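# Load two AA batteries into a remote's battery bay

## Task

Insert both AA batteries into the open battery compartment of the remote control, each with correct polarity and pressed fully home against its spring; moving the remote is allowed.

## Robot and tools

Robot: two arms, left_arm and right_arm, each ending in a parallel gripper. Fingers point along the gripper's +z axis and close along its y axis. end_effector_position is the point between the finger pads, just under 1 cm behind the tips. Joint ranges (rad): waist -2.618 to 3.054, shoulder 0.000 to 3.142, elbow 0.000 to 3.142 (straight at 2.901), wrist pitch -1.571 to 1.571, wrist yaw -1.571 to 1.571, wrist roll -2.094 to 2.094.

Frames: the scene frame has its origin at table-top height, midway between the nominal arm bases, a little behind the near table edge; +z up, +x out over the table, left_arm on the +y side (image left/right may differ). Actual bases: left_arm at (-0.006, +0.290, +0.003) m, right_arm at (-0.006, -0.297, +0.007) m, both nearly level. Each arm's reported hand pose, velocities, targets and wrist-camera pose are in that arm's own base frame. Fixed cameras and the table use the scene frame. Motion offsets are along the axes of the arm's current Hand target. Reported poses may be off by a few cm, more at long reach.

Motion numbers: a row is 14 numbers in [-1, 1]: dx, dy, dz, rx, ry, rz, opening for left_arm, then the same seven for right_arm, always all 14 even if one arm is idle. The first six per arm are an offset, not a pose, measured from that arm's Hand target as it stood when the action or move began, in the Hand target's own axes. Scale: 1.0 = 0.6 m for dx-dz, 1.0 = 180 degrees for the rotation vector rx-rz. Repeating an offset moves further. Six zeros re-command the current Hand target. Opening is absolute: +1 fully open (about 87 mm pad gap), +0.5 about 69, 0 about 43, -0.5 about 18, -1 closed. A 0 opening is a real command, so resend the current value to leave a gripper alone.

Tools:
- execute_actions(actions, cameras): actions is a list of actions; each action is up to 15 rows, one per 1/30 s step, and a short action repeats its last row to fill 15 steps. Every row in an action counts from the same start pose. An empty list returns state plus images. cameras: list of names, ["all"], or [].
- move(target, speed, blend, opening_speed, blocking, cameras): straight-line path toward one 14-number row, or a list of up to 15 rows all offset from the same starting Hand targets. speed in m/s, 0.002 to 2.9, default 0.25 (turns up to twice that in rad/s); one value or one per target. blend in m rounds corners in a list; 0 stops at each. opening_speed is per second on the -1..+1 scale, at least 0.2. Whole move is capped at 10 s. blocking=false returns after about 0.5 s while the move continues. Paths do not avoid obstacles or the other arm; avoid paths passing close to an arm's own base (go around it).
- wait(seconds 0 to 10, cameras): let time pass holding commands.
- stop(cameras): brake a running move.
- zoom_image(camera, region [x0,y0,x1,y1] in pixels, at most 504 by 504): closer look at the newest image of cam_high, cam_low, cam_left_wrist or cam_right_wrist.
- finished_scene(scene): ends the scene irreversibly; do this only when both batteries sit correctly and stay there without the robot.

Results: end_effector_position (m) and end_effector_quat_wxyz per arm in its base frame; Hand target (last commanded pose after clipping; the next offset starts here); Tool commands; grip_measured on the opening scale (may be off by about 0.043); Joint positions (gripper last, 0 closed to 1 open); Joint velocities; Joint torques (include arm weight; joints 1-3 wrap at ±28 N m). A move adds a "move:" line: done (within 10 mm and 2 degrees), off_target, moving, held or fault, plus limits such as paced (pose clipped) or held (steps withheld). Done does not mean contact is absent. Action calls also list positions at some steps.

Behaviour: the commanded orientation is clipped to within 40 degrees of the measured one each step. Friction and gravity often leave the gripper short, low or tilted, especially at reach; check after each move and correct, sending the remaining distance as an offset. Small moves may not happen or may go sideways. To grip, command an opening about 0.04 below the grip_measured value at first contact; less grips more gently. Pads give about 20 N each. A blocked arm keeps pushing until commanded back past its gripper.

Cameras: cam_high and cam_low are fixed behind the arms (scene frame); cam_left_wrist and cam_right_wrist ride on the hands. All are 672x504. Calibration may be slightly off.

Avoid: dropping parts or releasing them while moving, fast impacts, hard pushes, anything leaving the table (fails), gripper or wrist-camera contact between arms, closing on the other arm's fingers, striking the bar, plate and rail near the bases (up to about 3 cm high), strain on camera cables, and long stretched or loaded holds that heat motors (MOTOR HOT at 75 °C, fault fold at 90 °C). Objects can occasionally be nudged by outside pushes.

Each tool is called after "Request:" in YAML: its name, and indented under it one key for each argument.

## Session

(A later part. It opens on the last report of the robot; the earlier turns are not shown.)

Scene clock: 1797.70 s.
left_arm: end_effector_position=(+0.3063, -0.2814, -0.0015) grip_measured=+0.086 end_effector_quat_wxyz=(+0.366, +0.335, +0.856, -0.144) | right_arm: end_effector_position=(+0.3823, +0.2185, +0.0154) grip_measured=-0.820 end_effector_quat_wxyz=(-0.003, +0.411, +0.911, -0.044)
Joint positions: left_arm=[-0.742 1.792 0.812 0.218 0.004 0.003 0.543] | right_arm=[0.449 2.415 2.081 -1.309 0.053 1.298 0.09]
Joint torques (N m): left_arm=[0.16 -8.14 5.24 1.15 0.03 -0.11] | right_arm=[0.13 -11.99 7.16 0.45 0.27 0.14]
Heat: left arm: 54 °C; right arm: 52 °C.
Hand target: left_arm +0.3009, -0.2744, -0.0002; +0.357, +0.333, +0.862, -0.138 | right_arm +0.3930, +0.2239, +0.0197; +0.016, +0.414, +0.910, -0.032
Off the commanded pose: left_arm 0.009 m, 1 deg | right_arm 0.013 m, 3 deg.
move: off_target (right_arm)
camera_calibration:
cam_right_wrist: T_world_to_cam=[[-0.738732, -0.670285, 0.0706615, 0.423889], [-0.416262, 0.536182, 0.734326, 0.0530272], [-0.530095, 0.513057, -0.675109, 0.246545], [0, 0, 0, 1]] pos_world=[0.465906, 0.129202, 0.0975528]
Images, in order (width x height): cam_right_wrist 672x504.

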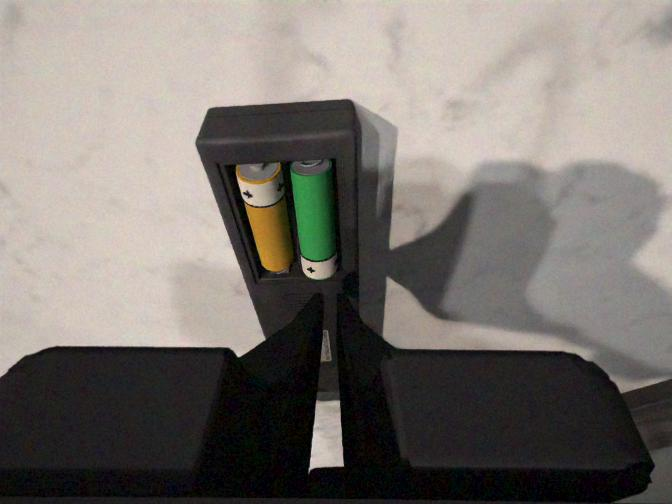

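Request:
move:
  target:
    - [0,0,0,0,0,0,0, -0.002,0.008,0.012,0,0,0,-0.80]
  speed: 0.06
  cameras: ["cam_right_wrist"]

Request:
zoom_image:
  camera: "cam_right_wrist"
  region: [220, 120, 420, 400]

Scene clock: 1802.60 s.
left_arm: end_effector_position=(+0.3063, -0.2814, -0.0015) grip_measured=+0.086 end_effector_quat_wxyz=(+0.366, +0.335, +0.856, -0.144) | right_arm: end_effector_position=(+0.3868, +0.2206, +0.0091) grip_measured=-0.800 end_effector_quat_wxyz=(-0.002, +0.411, +0.911, -0.043)
Joint positions: left_arm=[-0.742 1.792 0.812 0.218 0.004 0.003 0.543] | right_arm=[0.449 2.44 2.102 -1.302 0.053 1.298 0.1]
Joint torques (N m): left_arm=[0.14 -8.14 5.29 1.15 0.02 -0.11] | right_arm=[0.34 -11.79 7.53 0.44 0.26 0.15]
Heat: left arm: 54 °C; right arm: 52 °C.
Hand target: left_arm +0.3009, -0.2744, -0.0002; +0.357, +0.333, +0.862, -0.138 | right_arm +0.3974, +0.2256, +0.0124; +0.016, +0.414, +0.910, -0.032
Off the commanded pose: left_arm 0.009 m, 1 deg | right_arm 0.012 m, 2 deg.
move: off_target (right_arm)
camera_calibration:
cam_right_wrist: T_world_to_cam=[[-0.738872, -0.670399, 0.0680695, 0.42916], [-0.418073, 0.535295, 0.733945, 0.0593008], [-0.528473, 0.513833, -0.67579, 0.24281], [0, 0, 0, 1]] pos_world=[0.470205, 0.131202, 0.091352]
Images, in order (width x height): cam_right_wrist 672x504.

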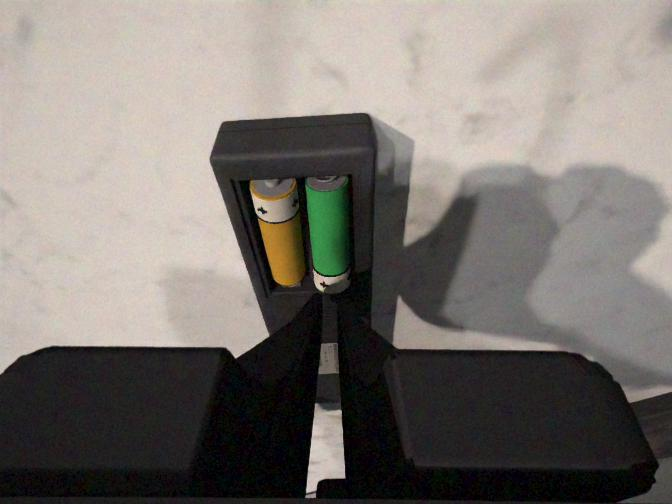

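Scaled by 1.800 from the camera's 672x504 image, which has a finer 960x720 frame.

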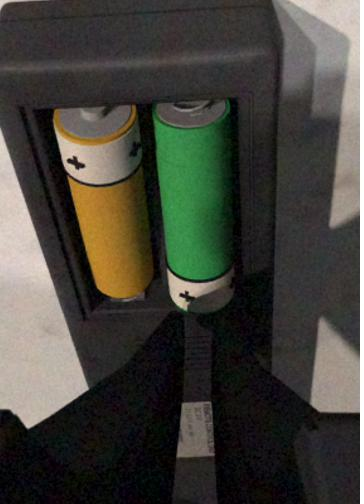

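Request:
move:
  target:
    - [0,0,0,0,0,0,0, 0.001,0,0.025,0,0,0,-0.80]
  speed: 0.05
  cameras: ["cam_right_wrist"]

Request:
zoom_image:
  camera: "cam_right_wrist"
  region: [220, 120, 420, 400]

Scene clock: 1807.37 s.
left_arm: end_effector_position=(+0.3063, -0.2814, -0.0015) grip_measured=+0.086 end_effector_quat_wxyz=(+0.366, +0.335, +0.856, -0.144) | right_arm: end_effector_position=(+0.3958, +0.2249, +0.0029) grip_measured=-0.800 end_effector_quat_wxyz=(+0.011, +0.411, +0.911, -0.028)
Joint positions: left_arm=[-0.742 1.792 0.812 0.218 0.004 0.003 0.543] | right_arm=[0.449 2.442 2.083 -1.24 0.053 1.298 0.1]
Joint torques (N m): left_arm=[0.17 -8.17 5.23 1.15 0.04 -0.11] | right_arm=[0.03 -11.3 5.09 0.42 0.28 0.11]
Heat: left arm: 55 °C; right arm: 53 °C.
Hand target: left_arm +0.3009, -0.2744, -0.0002; +0.357, +0.333, +0.862, -0.138 | right_arm +0.3971, +0.2250, -0.0026; +0.016, +0.414, +0.910, -0.032
Off the commanded pose: left_arm 0.009 m, 1 deg | right_arm 0.006 m, 1 deg.
move: done
camera_calibration:
cam_right_wrist: T_world_to_cam=[[-0.740954, -0.670942, 0.0287144, 0.440165], [-0.445101, 0.522665, 0.727122, 0.0788735], [-0.502865, 0.525983, -0.685907, 0.228354], [0, 0, 0, 1]] pos_world=[0.47608, 0.13399, 0.0866402]
Images, in order (width x height): cam_right_wrist 672x504.

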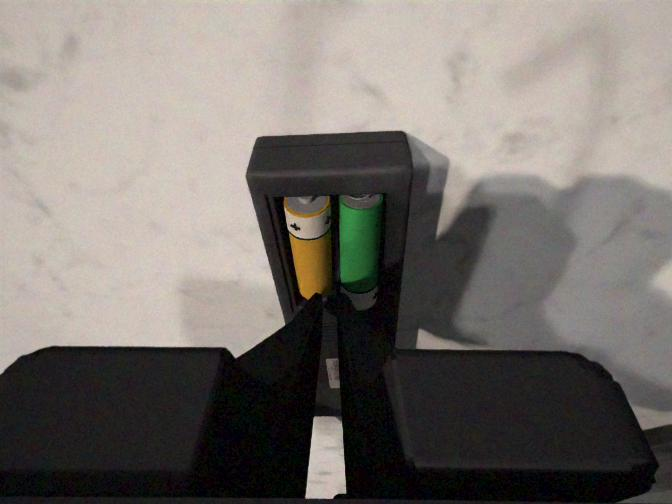

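Scaled by 1.800 from the camera's 672x504 image, which has a finer 960x720 frame.

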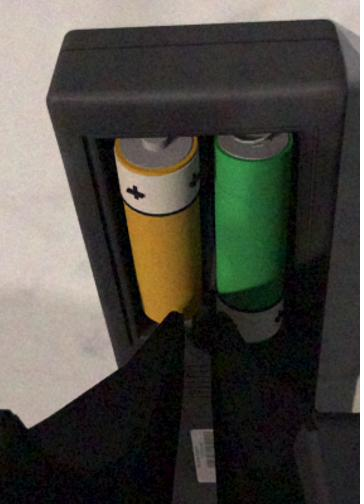

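Request:
move:
  target:
    - [0,0,0,0,0,0,0, 0.001,-0.004,-0.032,0,0,0,-0.80]
  speed: 0.06
  cameras: ["cam_right_wrist"]

Request:
zoom_image:
  camera: "cam_right_wrist"
  region: [220, 120, 420, 400]

Scene clock: 1811.80 s.
left_arm: end_effector_position=(+0.3063, -0.2814, -0.0015) grip_measured=+0.086 end_effector_quat_wxyz=(+0.366, +0.335, +0.856, -0.144) | right_arm: end_effector_position=(+0.3873, +0.2208, +0.0059) grip_measured=-0.800 end_effector_quat_wxyz=(-0.001, +0.411, +0.911, -0.042)
Joint positions: left_arm=[-0.742 1.792 0.812 0.218 0.004 0.003 0.543] | right_arm=[0.449 2.442 2.092 -1.287 0.053 1.298 0.1]
Joint torques (N m): left_arm=[0.14 -8.17 5.26 1.16 0.03 -0.11] | right_arm=[-0.03 -13.31 7.2 0.31 0.27 0.13]
Heat: left arm: 55 °C; right arm: 53 °C.
Hand target: left_arm +0.3009, -0.2744, -0.0002; +0.357, +0.333, +0.862, -0.138 | right_arm +0.3949, +0.2252, +0.0166; +0.016, +0.414, +0.910, -0.032
Off the commanded pose: left_arm 0.009 m, 1 deg | right_arm 0.014 m, 2 deg.
move: off_target (right_arm)
camera_calibration:
cam_right_wrist: T_world_to_cam=[[-0.739272, -0.670198, 0.065668, 0.430031], [-0.419783, 0.534896, 0.733259, 0.0625652], [-0.526554, 0.514511, -0.676771, 0.239915], [0, 0, 0, 1]] pos_world=[0.470502, 0.131301, 0.0882519]
Images, in order (width x height): cam_right_wrist 672x504.

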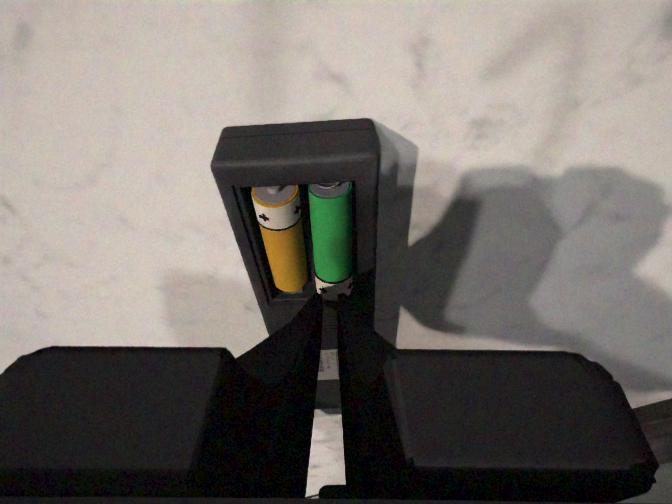

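Scaled by 1.800 from the camera's 672x504 image, which has a finer 960x720 frame.

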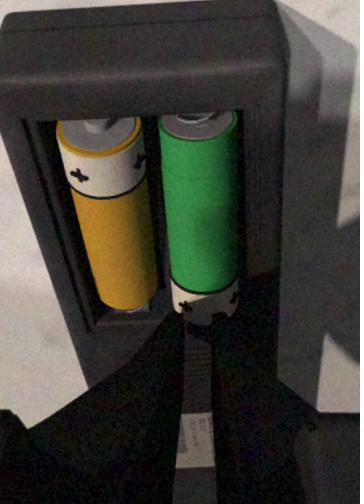

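Request:
move:
  target:
    - [0,0,0,0,0,0,0, 0.0067,-0.0097,0.08,0,0,0,-0.80]
  speed: 0.06
  cameras: ["cam_right_wrist"]

Request:
zoom_image:
  camera: "cam_right_wrist"
  region: [220, 120, 420, 400]

Scene clock: 1816.50 s.
left_arm: end_effector_position=(+0.3063, -0.2814, -0.0015) grip_measured=+0.086 end_effector_quat_wxyz=(+0.366, +0.335, +0.856, -0.144) | right_arm: end_effector_position=(+0.3847, +0.2194, +0.0011) grip_measured=-0.799 end_effector_quat_wxyz=(+0.014, +0.412, +0.911, -0.025)
Joint positions: left_arm=[-0.742 1.792 0.812 0.218 0.004 0.003 0.543] | right_arm=[0.449 2.373 1.954 -1.172 0.054 1.298 0.1]
Joint torques (N m): left_arm=[0.17 -8.17 5.24 1.16 0.02 -0.1] | right_arm=[0.12 -7.17 2.13 1.1 0.28 0.1]
Heat: left arm: 55 °C; right arm: 54 °C.
Hand target: left_arm +0.3009, -0.2744, -0.0002; +0.357, +0.333, +0.862, -0.138 | right_arm +0.3880, +0.2210, -0.0312; +0.016, +0.414, +0.910, -0.032
Off the commanded pose: left_arm 0.009 m, 1 deg | right_arm 0.033 m, 1 deg.
move: off_target (right_arm)
camera_calibration:
cam_right_wrist: T_world_to_cam=[[-0.741138, -0.671016, 0.0212531, 0.428438], [-0.450563, 0.520617, 0.725225, 0.0806238], [-0.497702, 0.527916, -0.688184, 0.222055], [0, 0, 0, 1]] pos_world=[0.464375, 0.128288, 0.0852388]
Images, in order (width x height): cam_right_wrist 672x504.

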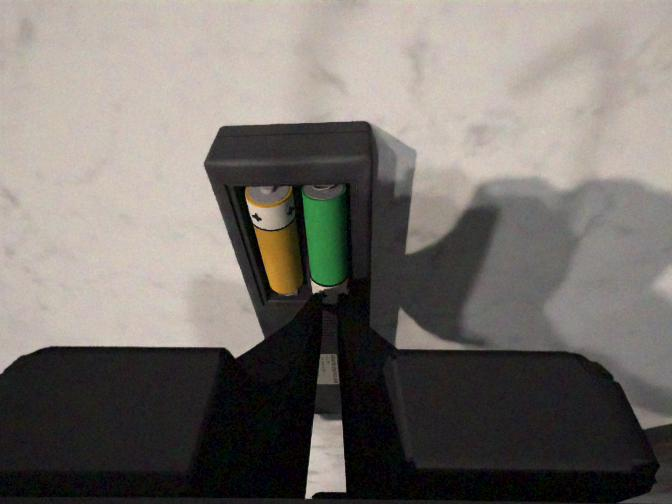

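Scaled by 1.800 from the camera's 672x504 image, which has a finer 960x720 frame.

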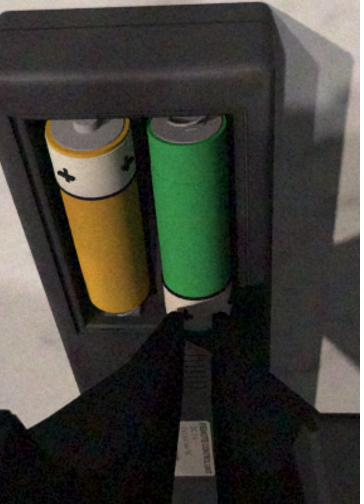

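Request:
move:
  target:
    - [0,0,0,0,0,0,0, -0.001,0.001,0.07,0,0,0,-0.80]
  speed: 0.06
  cameras: ["cam_right_wrist","cam_left_wrist","cam_low"]

Request:
zoom_image:
  camera: "cam_right_wrist"
  region: [220, 120, 420, 400]

Request:
zoom_image:
  camera: "cam_left_wrist"
  region: [260, 0, 410, 60]

Request:
zoom_image:
  camera: "cam_low"
  region: [215, 310, 265, 340]

Scene clock: 1822.33 s.
left_arm: end_effector_position=(+0.3063, -0.2814, -0.0015) grip_measured=+0.086 end_effector_quat_wxyz=(+0.366, +0.335, +0.856, -0.144) | right_arm: end_effector_position=(+0.3854, +0.2179, -0.0052) grip_measured=-0.800 end_effector_quat_wxyz=(+0.016, +0.417, +0.909, -0.006)
Joint positions: left_arm=[-0.742 1.792 0.812 0.218 0.004 0.003 0.543] | right_arm=[0.437 2.343 1.874 -1.091 0.032 1.298 0.1]
Joint torques (N m): left_arm=[0.16 -8.16 5.26 1.15 0.02 -0.1] | right_arm=[0.64 -1.24 0.62 1.6 0.52 0.07]
Heat: left arm: 55 °C; right arm: 52 °C.
Hand target: left_arm +0.3009, -0.2744, -0.0001; +0.357, +0.333, +0.862, -0.139 | right_arm +0.3890, +0.2180, -0.0731; +0.016, +0.414, +0.910, -0.032
Off the commanded pose: left_arm 0.009 m, 1 deg | right_arm 0.068 m, 3 deg.
move: off_target (right_arm)
camera_calibration:
cam_left_wrist: T_world_to_cam=[[-0.66905, -0.743209, 0.00347696, -0.0058882], [-0.740444, 0.666949, 0.0831972, 0.432512], [-0.0641519, 0.0530886, -0.996527, 0.174222], [0, 0, 0, 1]] pos_world=[0.327488, -0.302089, 0.137654]
cam_right_wrist: T_world_to_cam=[[-0.749087, -0.662312, -0.0145246, 0.42904], [-0.45809, 0.502021, 0.733572, 0.0934326], [-0.478562, 0.556163, -0.679456, 0.205316], [0, 0, 0, 1]] pos_world=[0.462445, 0.123064, 0.0771954]
Images, in order (width x height): cam_low 672x504, cam_left_wrist 672x504, cam_right_wrist 672x504.

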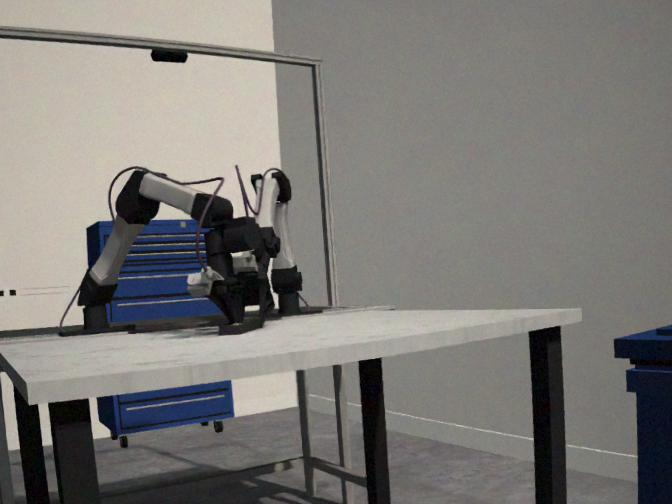

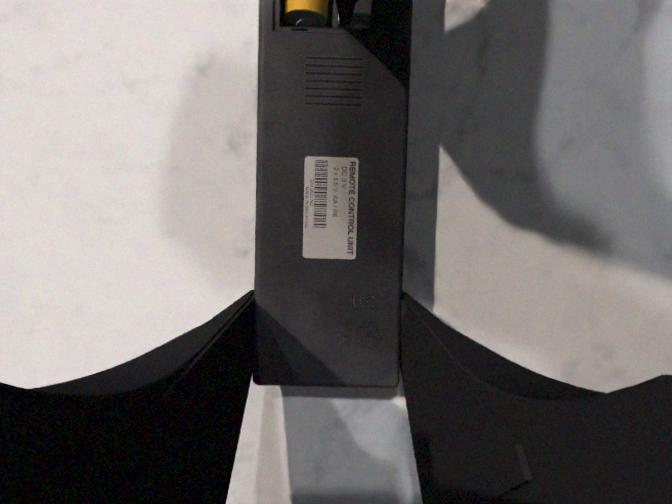

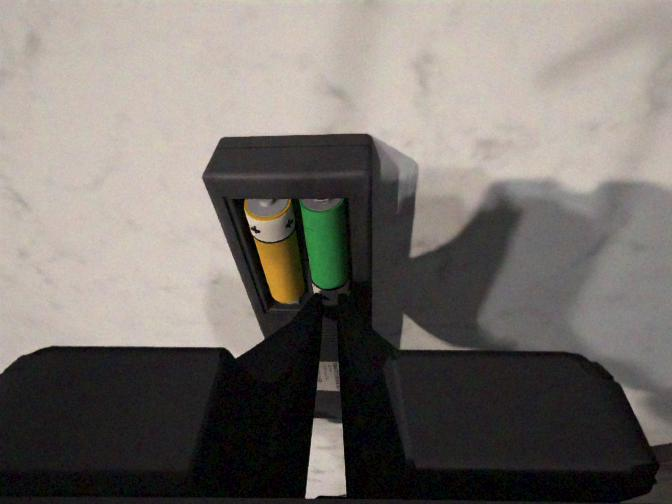

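Scaled by 1.800 from the camera's 672x504 image, which has a finer 960x720 frame.

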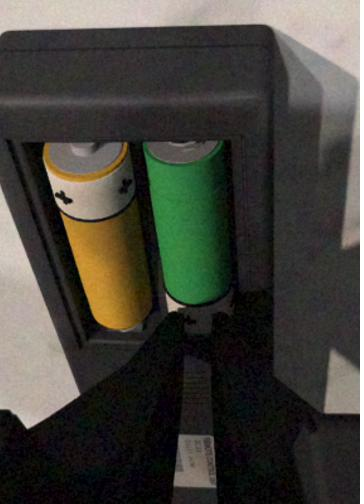

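Scaled by 3.360 from the camera's 672x504 image, which has a finer 960x720 frame.

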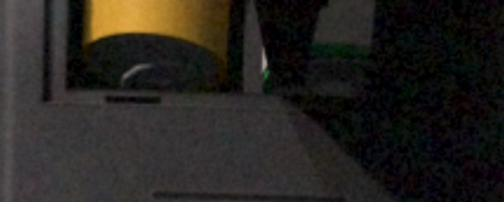

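Scaled by 10.080 from the camera's 672x504 image, which has a finer 960x720 frame.

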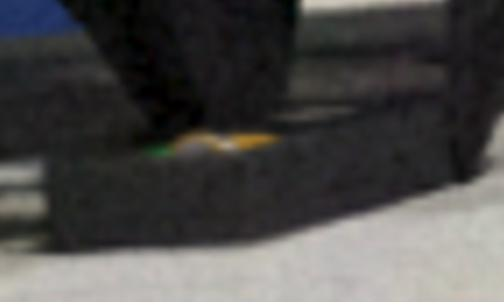

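Request:
move:
  target:
    - [0,0,0,0,0,0,0, 0.004,0.002,-0.11,0,0,0,-0.80]
    - [0,0,0,0,0,0,0, 0.002,0.0,-0.18,0,0,0,-0.80]
  speed: 0.08
  blend: [0.005,0]
  cameras: ["cam_right_wrist","cam_left_wrist","cam_low"]

Request:
zoom_image:
  camera: "cam_right_wrist"
  region: [245, 150, 365, 280]

Request:
zoom_image:
  camera: "cam_left_wrist"
  region: [260, 0, 410, 60]

Request:
zoom_image:
  camera: "cam_low"
  region: [215, 310, 265, 340]

Scene clock: 1827.97 s.
left_arm: end_effector_position=(+0.3063, -0.2814, -0.0015) grip_measured=+0.086 end_effector_quat_wxyz=(+0.366, +0.335, +0.856, -0.144) | right_arm: end_effector_position=(+0.3818, +0.2213, +0.0271) grip_measured=-0.800 end_effector_quat_wxyz=(+0.003, +0.409, +0.912, -0.041)
Joint positions: left_arm=[-0.742 1.792 0.812 0.218 0.004 0.003 0.543] | right_arm=[0.457 2.398 2.1 -1.332 0.057 1.302 0.1]
Joint torques (N m): left_arm=[0.13 -8.18 5.26 1.16 0.03 -0.1] | right_arm=[-0.17 -12.37 7.16 0.32 0.27 0.22]
Heat: left arm: 55 °C; right arm: 50 °C.
Hand target: left_arm +0.3009, -0.2744, -0.0001; +0.357, +0.333, +0.862, -0.139 | right_arm +0.3879, +0.2265, +0.0346; +0.016, +0.414, +0.910, -0.032
Off the commanded pose: left_arm 0.009 m, 1 deg | right_arm 0.011 m, 2 deg.
move: off_target (right_arm)
camera_calibration:
cam_left_wrist: T_world_to_cam=[[-0.66905, -0.743209, 0.00347696, -0.0058882], [-0.740444, 0.666949, 0.0831972, 0.432512], [-0.0641519, 0.0530886, -0.996527, 0.174222], [0, 0, 0, 1]] pos_world=[0.327488, -0.302089, 0.137654]
cam_right_wrist: T_world_to_cam=[[-0.736578, -0.673706, 0.0597753, 0.424766], [-0.428645, 0.533351, 0.729246, 0.0482784], [-0.523178, 0.511524, -0.681636, 0.250652], [0, 0, 0, 1]] pos_world=[0.464704, 0.132203, 0.110256]
Images, in order (width x height): cam_low 672x504, cam_left_wrist 672x504, cam_right_wrist 672x504.

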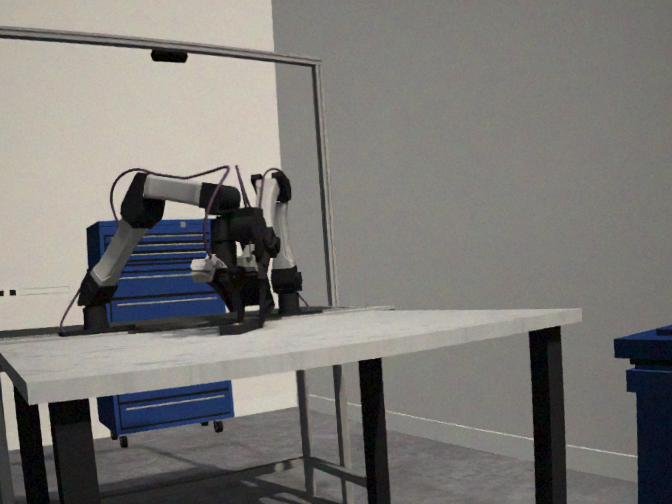

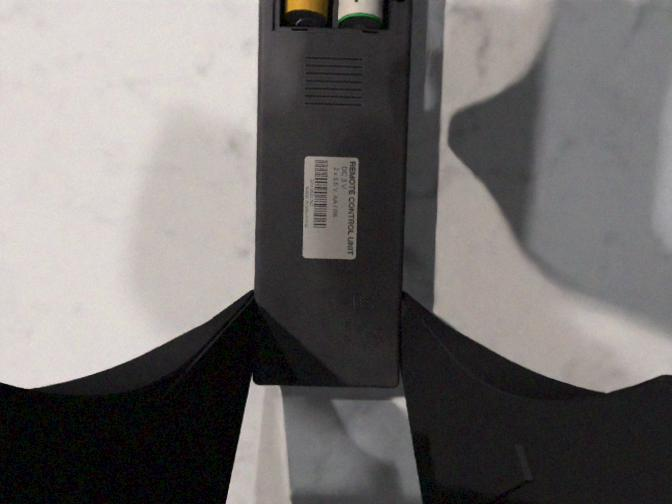

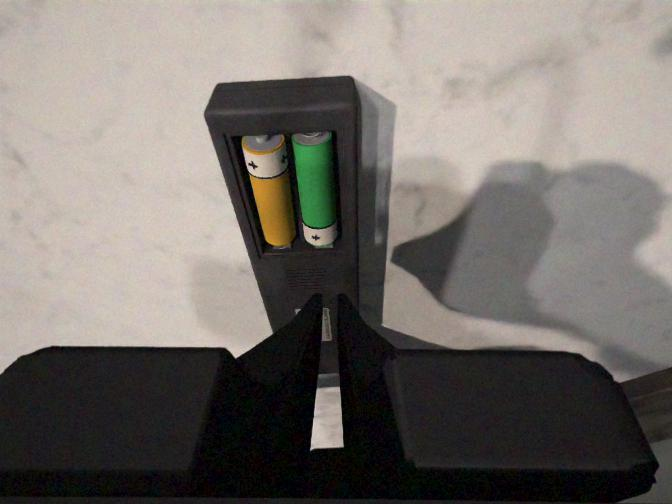

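Scaled by 3.877 from the camera's 672x504 image, which has a finer 960x720 frame.

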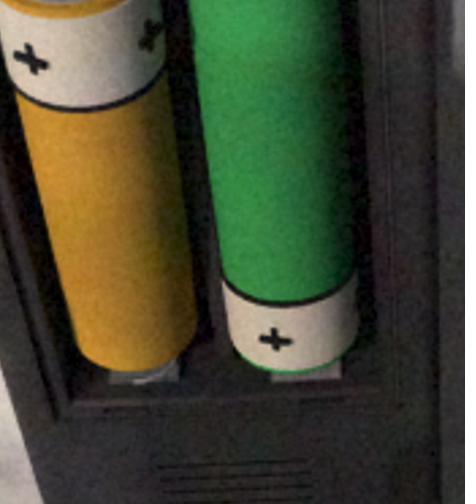

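Scaled by 3.360 from the camera's 672x504 image, which has a finer 960x720 frame.

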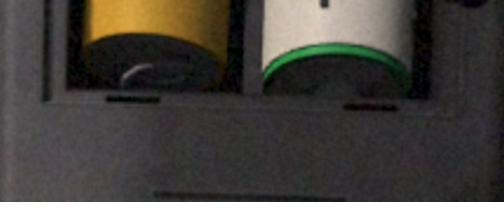

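Scaled by 10.080 from the camera's 672x504 image, which has a finer 960x720 frame.

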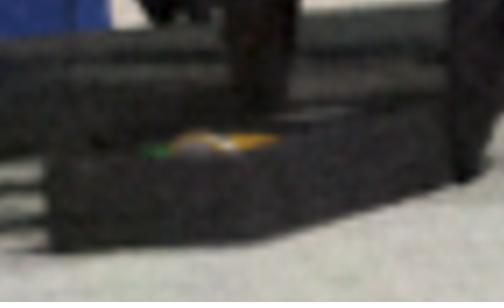

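Request:
zoom_image:
  camera: "cam_right_wrist"
  region: [210, 100, 370, 280]

Request:
zoom_image:
  camera: "cam_low"
  region: [205, 305, 275, 340]

Scaled by 2.800 from the camera's 672x504 image, which has a finer 960x720 frame.

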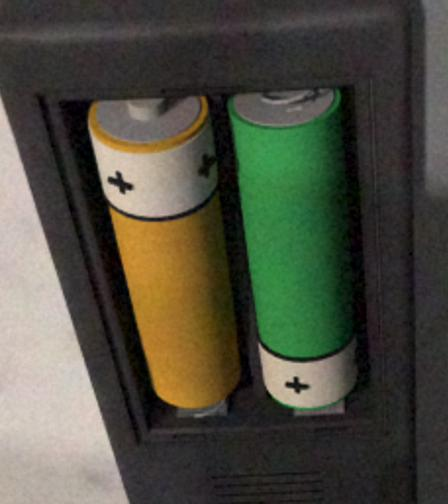

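Scaled by 7.200 from the camera's 672x504 image, which has a finer 960x720 frame.

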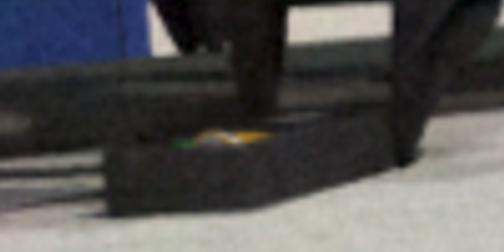

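Request:
move:
  target:
    - [0,0,0,0,0,0,0, -0.0725,0.0338,0.0237,0,0,0,-0.80]
  speed: 0.1
  cameras: ["cam_right_wrist","cam_left_wrist","cam_low"]

Request:
zoom_image:
  camera: "cam_right_wrist"
  region: [220, 150, 420, 400]

Request:
zoom_image:
  camera: "cam_left_wrist"
  region: [260, 0, 410, 60]

Request:
zoom_image:
  camera: "cam_low"
  region: [215, 310, 265, 340]

Scene clock: 1855.70 s.
left_arm: end_effector_position=(+0.3063, -0.2814, -0.0015) grip_measured=+0.086 end_effector_quat_wxyz=(+0.366, +0.335, +0.856, -0.144) | right_arm: end_effector_position=(+0.4269, +0.2053, +0.0191) grip_measured=-0.800 end_effector_quat_wxyz=(+0.007, +0.422, +0.906, -0.035)
Joint positions: left_arm=[-0.742 1.792 0.812 0.218 0.004 0.003 0.543] | right_arm=[0.386 2.589 2.42 -1.444 0.058 1.258 0.1]
Joint torques (N m): left_arm=[0.16 -8.2 5.22 1.15 0.03 -0.1] | right_arm=[-0.18 -12.38 7.24 0.32 0.31 -0.11]
Heat: left arm: 56 °C; right arm: 50 °C.
Hand target: left_arm +0.3009, -0.2744, -0.0001; +0.357, +0.333, +0.862, -0.139 | right_arm +0.4318, +0.2061, +0.0219; +0.016, +0.414, +0.910, -0.032
Off the commanded pose: left_arm 0.009 m, 1 deg | right_arm 0.006 m, 2 deg.
move: done
camera_calibration:
cam_left_wrist: T_world_to_cam=[[-0.66905, -0.743209, 0.00347696, -0.0058882], [-0.740444, 0.666949, 0.0831972, 0.432512], [-0.0641519, 0.0530886, -0.996527, 0.174222], [0, 0, 0, 1]] pos_world=[0.327488, -0.302089, 0.137654]
cam_right_wrist: T_world_to_cam=[[-0.755475, -0.653558, 0.0460368, 0.451984], [-0.42274, 0.539932, 0.727849, 0.0780662], [-0.500549, 0.53041, -0.68419, 0.263492], [0, 0, 0, 1]] pos_world=[0.506355, 0.113488, 0.10265]
Images, in order (width x height): cam_low 672x504, cam_left_wrist 672x504, cam_right_wrist 672x504.

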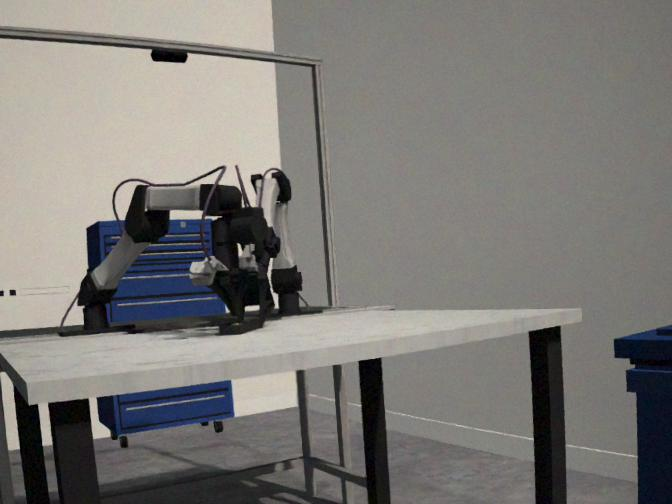

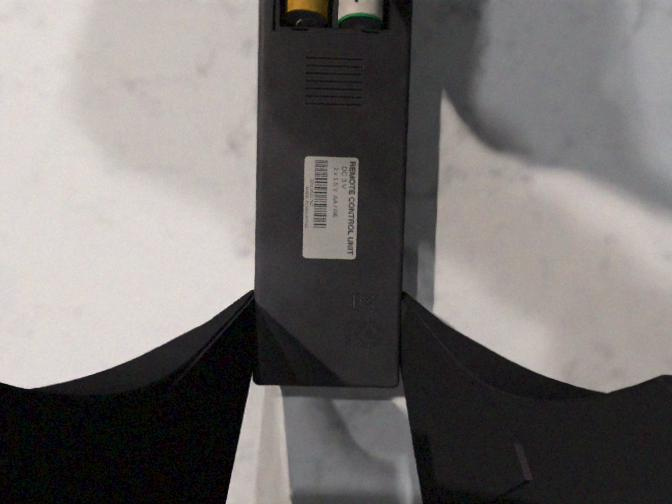

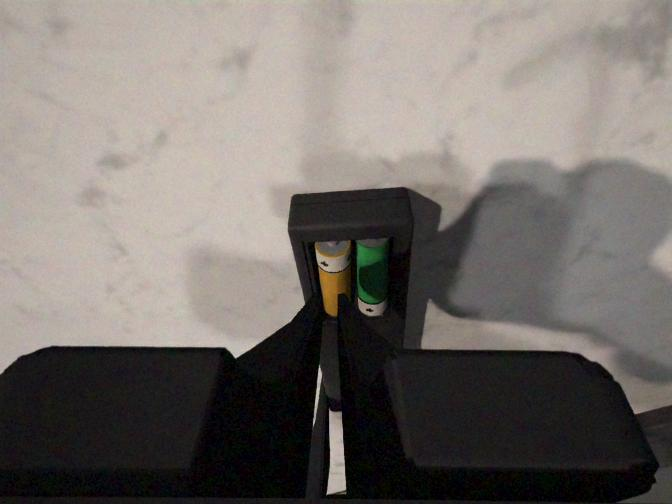

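Scaled by 2.016 from the camera's 672x504 image, which has a finer 960x720 frame.

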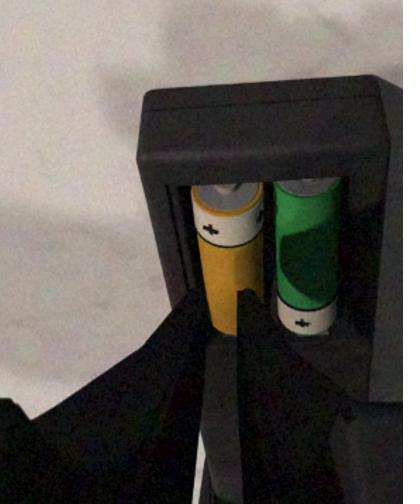

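Scaled by 3.360 from the camera's 672x504 image, which has a finer 960x720 frame.

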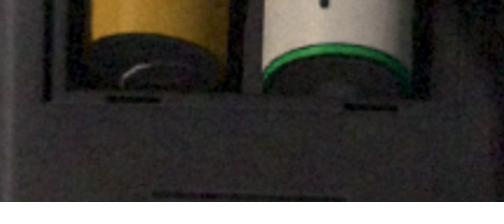

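Scaled by 10.080 from the camera's 672x504 image, which has a finer 960x720 frame.

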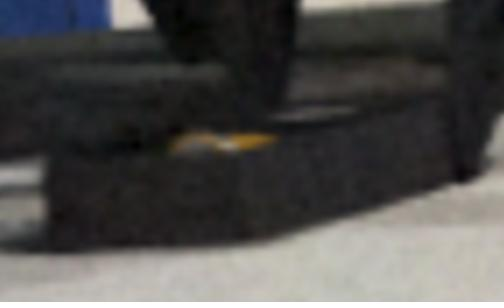

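Request:
move:
  target:
    - [0,0,0,0,0,0,0, 0.003,-0.004,0.045,0,0,0,-0.80]
    - [0,0,0,0,0,0,0, 0.005,-0.004,0.085,0,0,0,-0.80]
  speed: 0.06
  cameras: ["cam_right_wrist","cam_low"]

Request:
zoom_image:
  camera: "cam_right_wrist"
  region: [220, 150, 420, 400]

Request:
zoom_image:
  camera: "cam_low"
  region: [215, 310, 265, 340]

Scene clock: 1866.03 s.
left_arm: end_effector_position=(+0.3063, -0.2814, -0.0015) grip_measured=+0.086 end_effector_quat_wxyz=(+0.366, +0.335, +0.856, -0.144) | right_arm: end_effector_position=(+0.4233, +0.2053, -0.0005) grip_measured=-0.799 end_effector_quat_wxyz=(+0.011, +0.417, +0.908, -0.024)
Joint positions: left_arm=[-0.742 1.792 0.812 0.218 0.004 0.003 0.543] | right_arm=[0.386 2.529 2.23 -1.292 0.049 1.248 0.1]
Joint torques (N m): left_arm=[0.17 -8.14 5.24 1.15 0.02 -0.11] | right_arm=[-0.46 -8.7 2.71 0.98 0.32 -0.07]
Heat: left arm: 56 °C; right arm: 50 °C.
Hand target: left_arm +0.3009, -0.2744, -0.0001; +0.357, +0.333, +0.862, -0.139 | right_arm +0.4281, +0.2031, -0.0291; +0.016, +0.414, +0.910, -0.032
Off the commanded pose: left_arm 0.009 m, 1 deg | right_arm 0.029 m, 1 deg.
move: off_target (right_arm)
camera_calibration:
cam_right_wrist: T_world_to_cam=[[-0.749784, -0.661289, 0.0228312, 0.449266], [-0.439971, 0.524027, 0.729261, 0.101376], [-0.494216, 0.536743, -0.683855, 0.244231], [0, 0, 0, 1]] pos_world=[0.502158, 0.112881, 0.0828318]
Images, in order (width x height): cam_low 672x504, cam_right_wrist 672x504.

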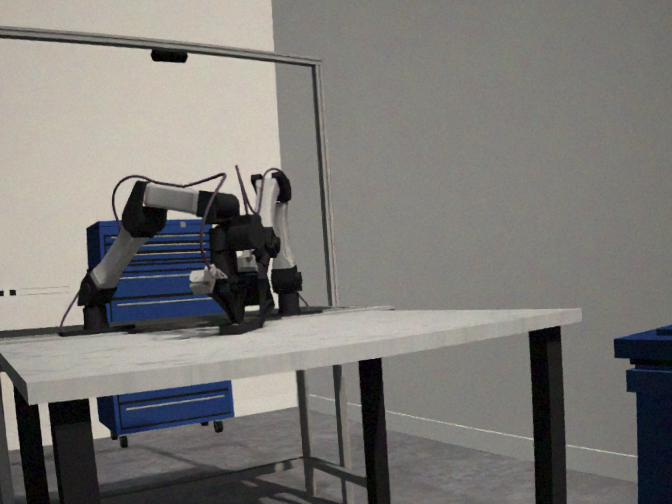

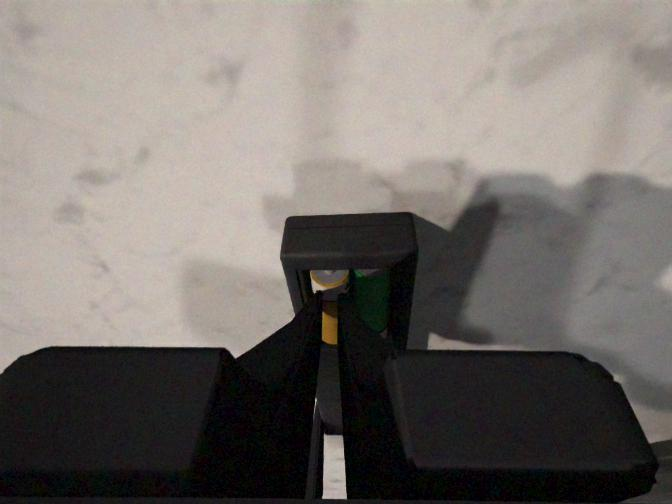

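Scaled by 2.016 from the camera's 672x504 image, which has a finer 960x720 frame.

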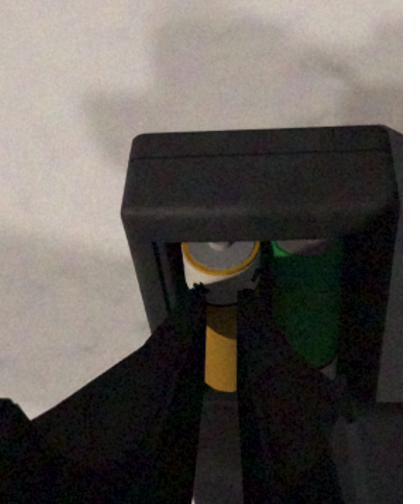

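Scaled by 10.080 from the camera's 672x504 image, which has a finer 960x720 frame.

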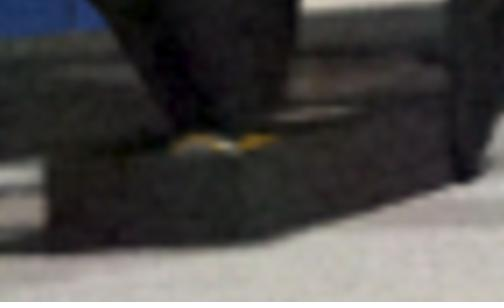

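Request:
move:
  target:
    - [0,0,0,0,0,0,0, 0.003,0,0.07,0,0,0,-0.80]
  speed: 0.06
  cameras: ["cam_right_wrist","cam_low"]

Request:
zoom_image:
  camera: "cam_right_wrist"
  region: [220, 150, 420, 400]

Request:
zoom_image:
  camera: "cam_low"
  region: [215, 310, 265, 340]

Scene clock: 1870.57 s.
left_arm: end_effector_position=(+0.3063, -0.2814, -0.0015) grip_measured=+0.086 end_effector_quat_wxyz=(+0.366, +0.335, +0.856, -0.144) | right_arm: end_effector_position=(+0.4225, +0.2049, -0.0028) grip_measured=-0.799 end_effector_quat_wxyz=(+0.018, +0.417, +0.909, -0.003)
Joint positions: left_arm=[-0.742 1.792 0.812 0.218 0.004 0.003 0.543] | right_arm=[0.379 2.468 2.107 -1.189 0.029 1.238 0.101]
Joint torques (N m): left_arm=[0.16 -8.13 5.23 1.15 0.05 -0.11] | right_arm=[0.02 -2.59 0.83 1.58 0.53 -0.04]
Heat: left arm: 56 °C; right arm: 50 °C.
Hand target: left_arm +0.3009, -0.2744, -0.0001; +0.357, +0.333, +0.862, -0.139 | right_arm +0.4271, +0.2015, -0.0710; +0.016, +0.414, +0.910, -0.032
Off the commanded pose: left_arm 0.009 m, 1 deg | right_arm 0.068 m, 3 deg.
move: off_target (right_arm)
camera_calibration:
cam_right_wrist: T_world_to_cam=[[-0.747966, -0.663347, -0.0227493, 0.447965], [-0.463761, 0.497785, 0.732896, 0.118441], [-0.47484, 0.558731, -0.679961, 0.229873], [0, 0, 0, 1]] pos_world=[0.499144, 0.109761, 0.0796903]
Images, in order (width x height): cam_low 672x504, cam_right_wrist 672x504.

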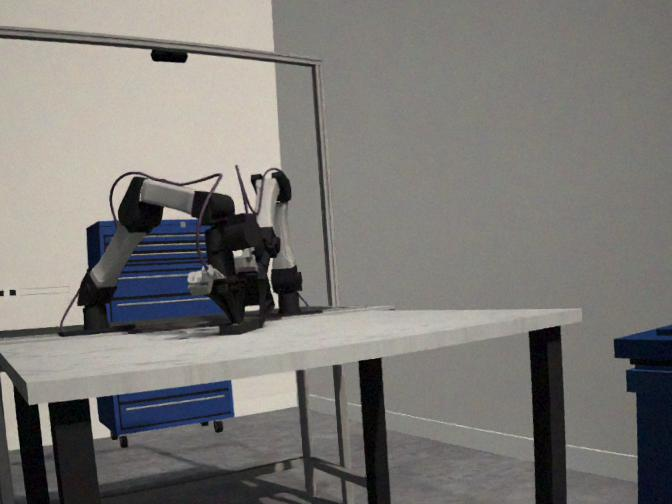

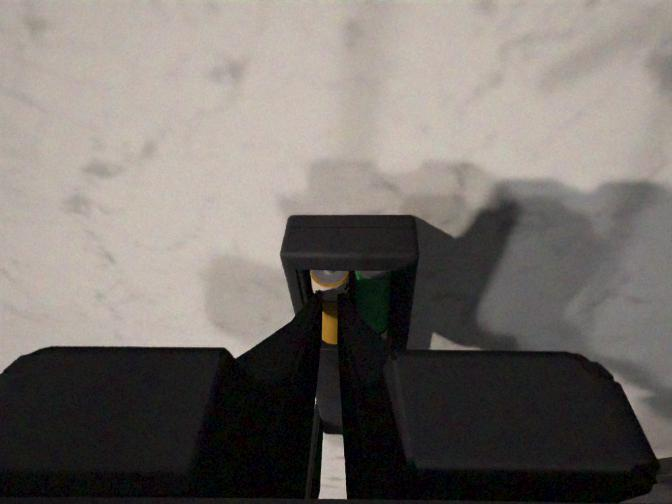

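Scaled by 2.016 from the camera's 672x504 image, which has a finer 960x720 frame.

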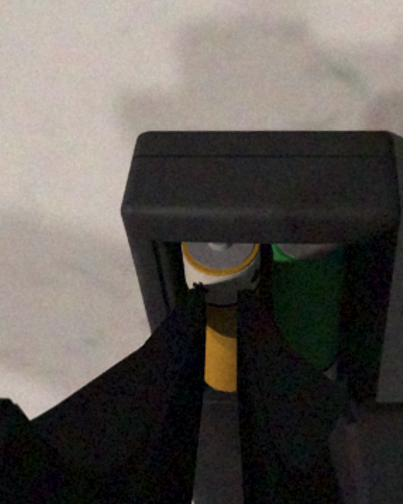

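Scaled by 10.080 from the camera's 672x504 image, which has a finer 960x720 frame.

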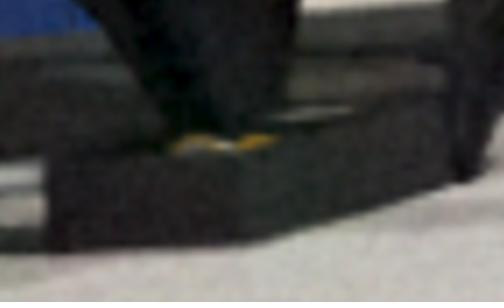

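Request:
move:
  target:
    - [0,0,0,0,0,0,0, 0.05,0,-0.01,0,0,0,-0.80]
    - [0,0,0,0,0,0,0, 0.05,0,0.03,0,0,0,-0.80]
  speed: 0.06
  blend: [0.003,0]
  cameras: ["cam_right_wrist","cam_low"]

Request:
zoom_image:
  camera: "cam_right_wrist"
  region: [220, 150, 420, 400]

Request:
zoom_image:
  camera: "cam_low"
  region: [215, 310, 265, 340]

Scene clock: 1876.10 s.
left_arm: end_effector_position=(+0.3071, -0.2785, -0.0014) grip_measured=+0.086 end_effector_quat_wxyz=(+0.365, +0.328, +0.860, -0.139) | right_arm: end_effector_position=(+0.4246, +0.2134, -0.0089) grip_measured=-0.797 end_effector_quat_wxyz=(+0.050, +0.416, +0.908, +0.013)
Joint positions: left_arm=[-0.74 1.789 0.812 0.209 -0.01 -0.008 0.543] | right_arm=[0.403 2.415 1.991 -1.06 0.056 1.261 0.102]
Joint torques (N m): left_arm=[0.03 -7.95 5.27 1.22 0.18 0] | right_arm=[2.54 -0.17 -0.01 1.4 0.26 0.34]
Heat: left arm: 56 °C; right arm: 48 °C.
Hand target: left_arm +0.3008, -0.2746, -0.0001; +0.357, +0.333, +0.862, -0.139 | right_arm +0.4074, +0.2229, -0.0907; +0.016, +0.414, +0.910, -0.032
Off the commanded pose: left_arm 0.007 m, 1 deg | right_arm 0.084 m, 6 deg.
move: off_target (right_arm)
camera_calibration:
cam_right_wrist: T_world_to_cam=[[-0.744105, -0.663626, -0.0768693, 0.453013], [-0.514711, 0.496138, 0.699228, 0.141176], [-0.425888, 0.559864, -0.710754, 0.200634], [0, 0, 0, 1]] pos_world=[0.495202, 0.11826, 0.0787102]
Images, in order (width x height): cam_low 672x504, cam_right_wrist 672x504.

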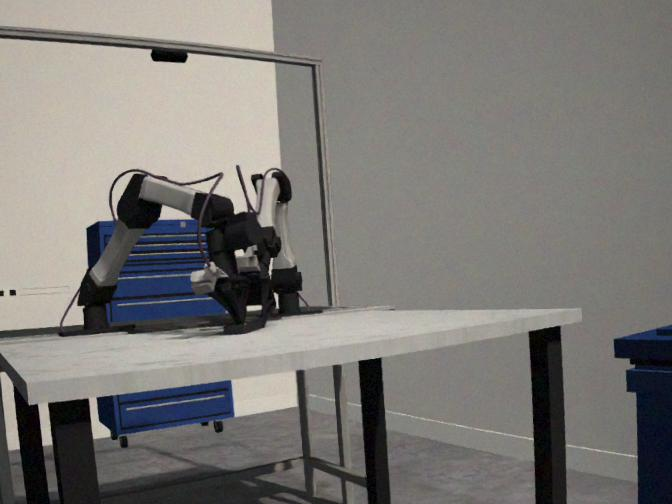

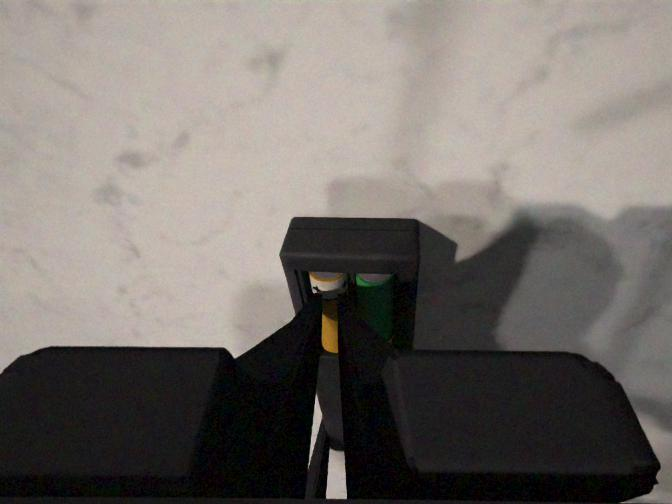

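Scaled by 2.016 from the camera's 672x504 image, which has a finer 960x720 frame.

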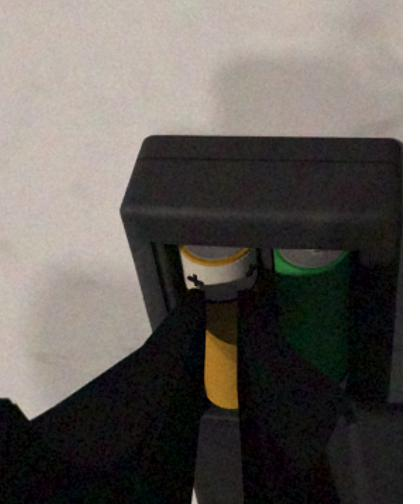

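Scaled by 10.080 from the camera's 672x504 image, which has a finer 960x720 frame.

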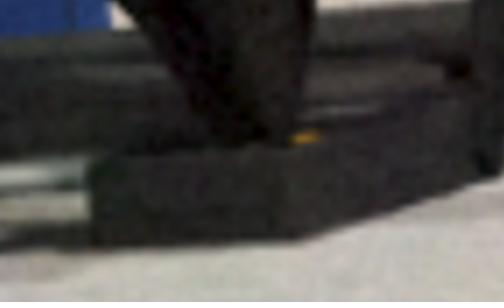

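Request:
move:
  target:
    - [0,0,0,0,0,0,0, -0.0355,0.006,-0.05,0,0,0,-0.80]
    - [0,0,0,0,0,0,0, -0.041,0.010,-0.205,0,0,0,-0.80]
  speed: 0.08
  blend: [0.005,0]
  cameras: ["cam_right_wrist","cam_left_wrist","cam_low"]

Request:
zoom_image:
  camera: "cam_right_wrist"
  region: [220, 150, 420, 400]

Request:
zoom_image:
  camera: "cam_left_wrist"
  region: [260, 0, 410, 60]

Request:
zoom_image:
  camera: "cam_low"
  region: [215, 310, 265, 340]

Scene clock: 1885.40 s.
left_arm: end_effector_position=(+0.3071, -0.2784, -0.0014) grip_measured=+0.086 end_effector_quat_wxyz=(+0.366, +0.328, +0.860, -0.138) | right_arm: end_effector_position=(+0.4232, +0.2128, +0.0286) grip_measured=-0.800 end_effector_quat_wxyz=(+0.003, +0.414, +0.910, -0.037)
Joint positions: left_arm=[-0.74 1.789 0.812 0.209 -0.01 -0.008 0.543] | right_arm=[0.403 2.611 2.498 -1.507 0.054 1.258 0.1]
Joint torques (N m): left_arm=[0.05 -7.91 5.27 1.22 0.17 0] | right_arm=[0.49 -12.71 7.32 0.27 0.26 0.1]
Heat: left arm: 55 °C; right arm: 47 °C.
Hand target: left_arm +0.3008, -0.2745, -0.0001; +0.357, +0.333, +0.862, -0.139 | right_arm +0.4277, +0.2170, +0.0331; +0.016, +0.414, +0.910, -0.032
Off the commanded pose: left_arm 0.008 m, 1 deg | right_arm 0.008 m, 2 deg.
move: done
camera_calibration:
cam_left_wrist: T_world_to_cam=[[-0.654342, -0.756197, 0.00130982, -0.0112578], [-0.753158, 0.651866, 0.088453, 0.430829], [-0.0677418, 0.0568921, -0.996079, 0.176345], [0, 0, 0, 1]] pos_world=[0.329062, -0.299388, 0.137561]
cam_right_wrist: T_world_to_cam=[[-0.744188, -0.66601, 0.0511431, 0.451263], [-0.42622, 0.532412, 0.731351, 0.0685425], [-0.514316, 0.522464, -0.680081, 0.271518], [0, 0, 0, 1]] pos_world=[0.504684, 0.122194, 0.111447]
Images, in order (width x height): cam_low 672x504, cam_left_wrist 672x504, cam_right_wrist 672x504.

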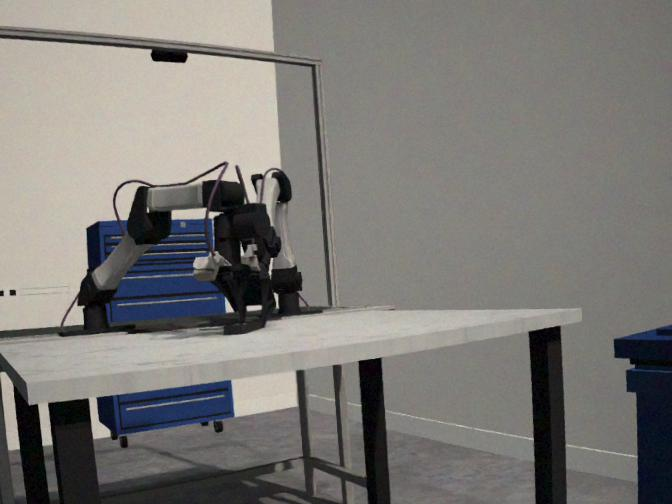

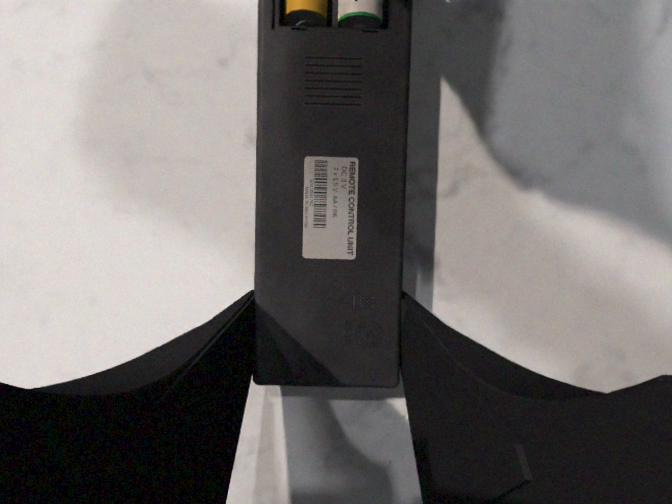

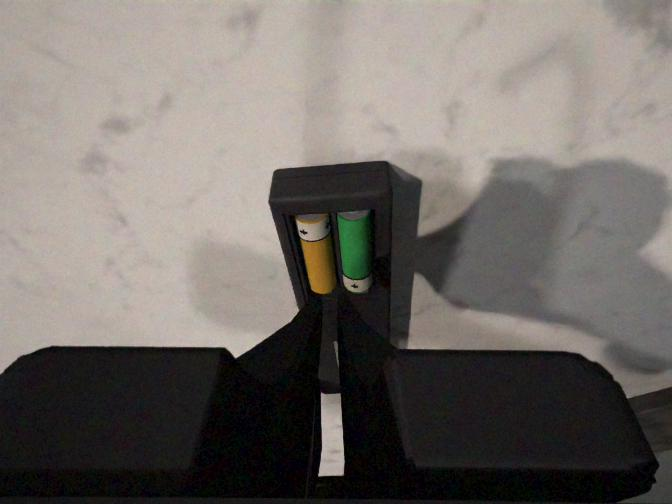

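Scaled by 2.016 from the camera's 672x504 image, which has a finer 960x720 frame.

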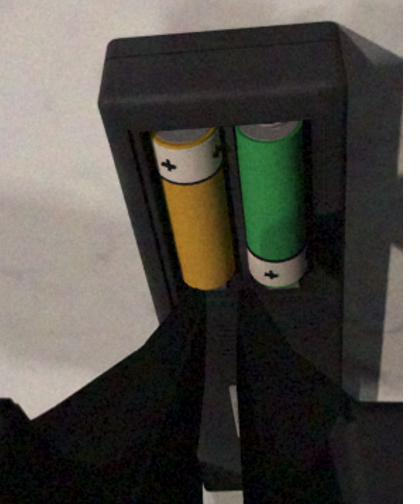

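Scaled by 3.360 from the camera's 672x504 image, which has a finer 960x720 frame.

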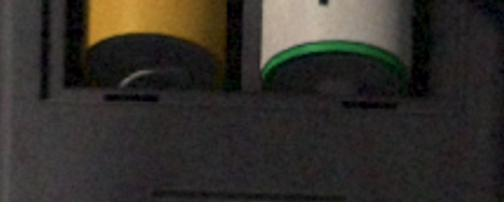

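Scaled by 10.080 from the camera's 672x504 image, which has a finer 960x720 frame.

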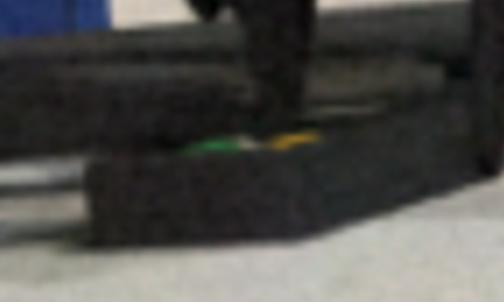

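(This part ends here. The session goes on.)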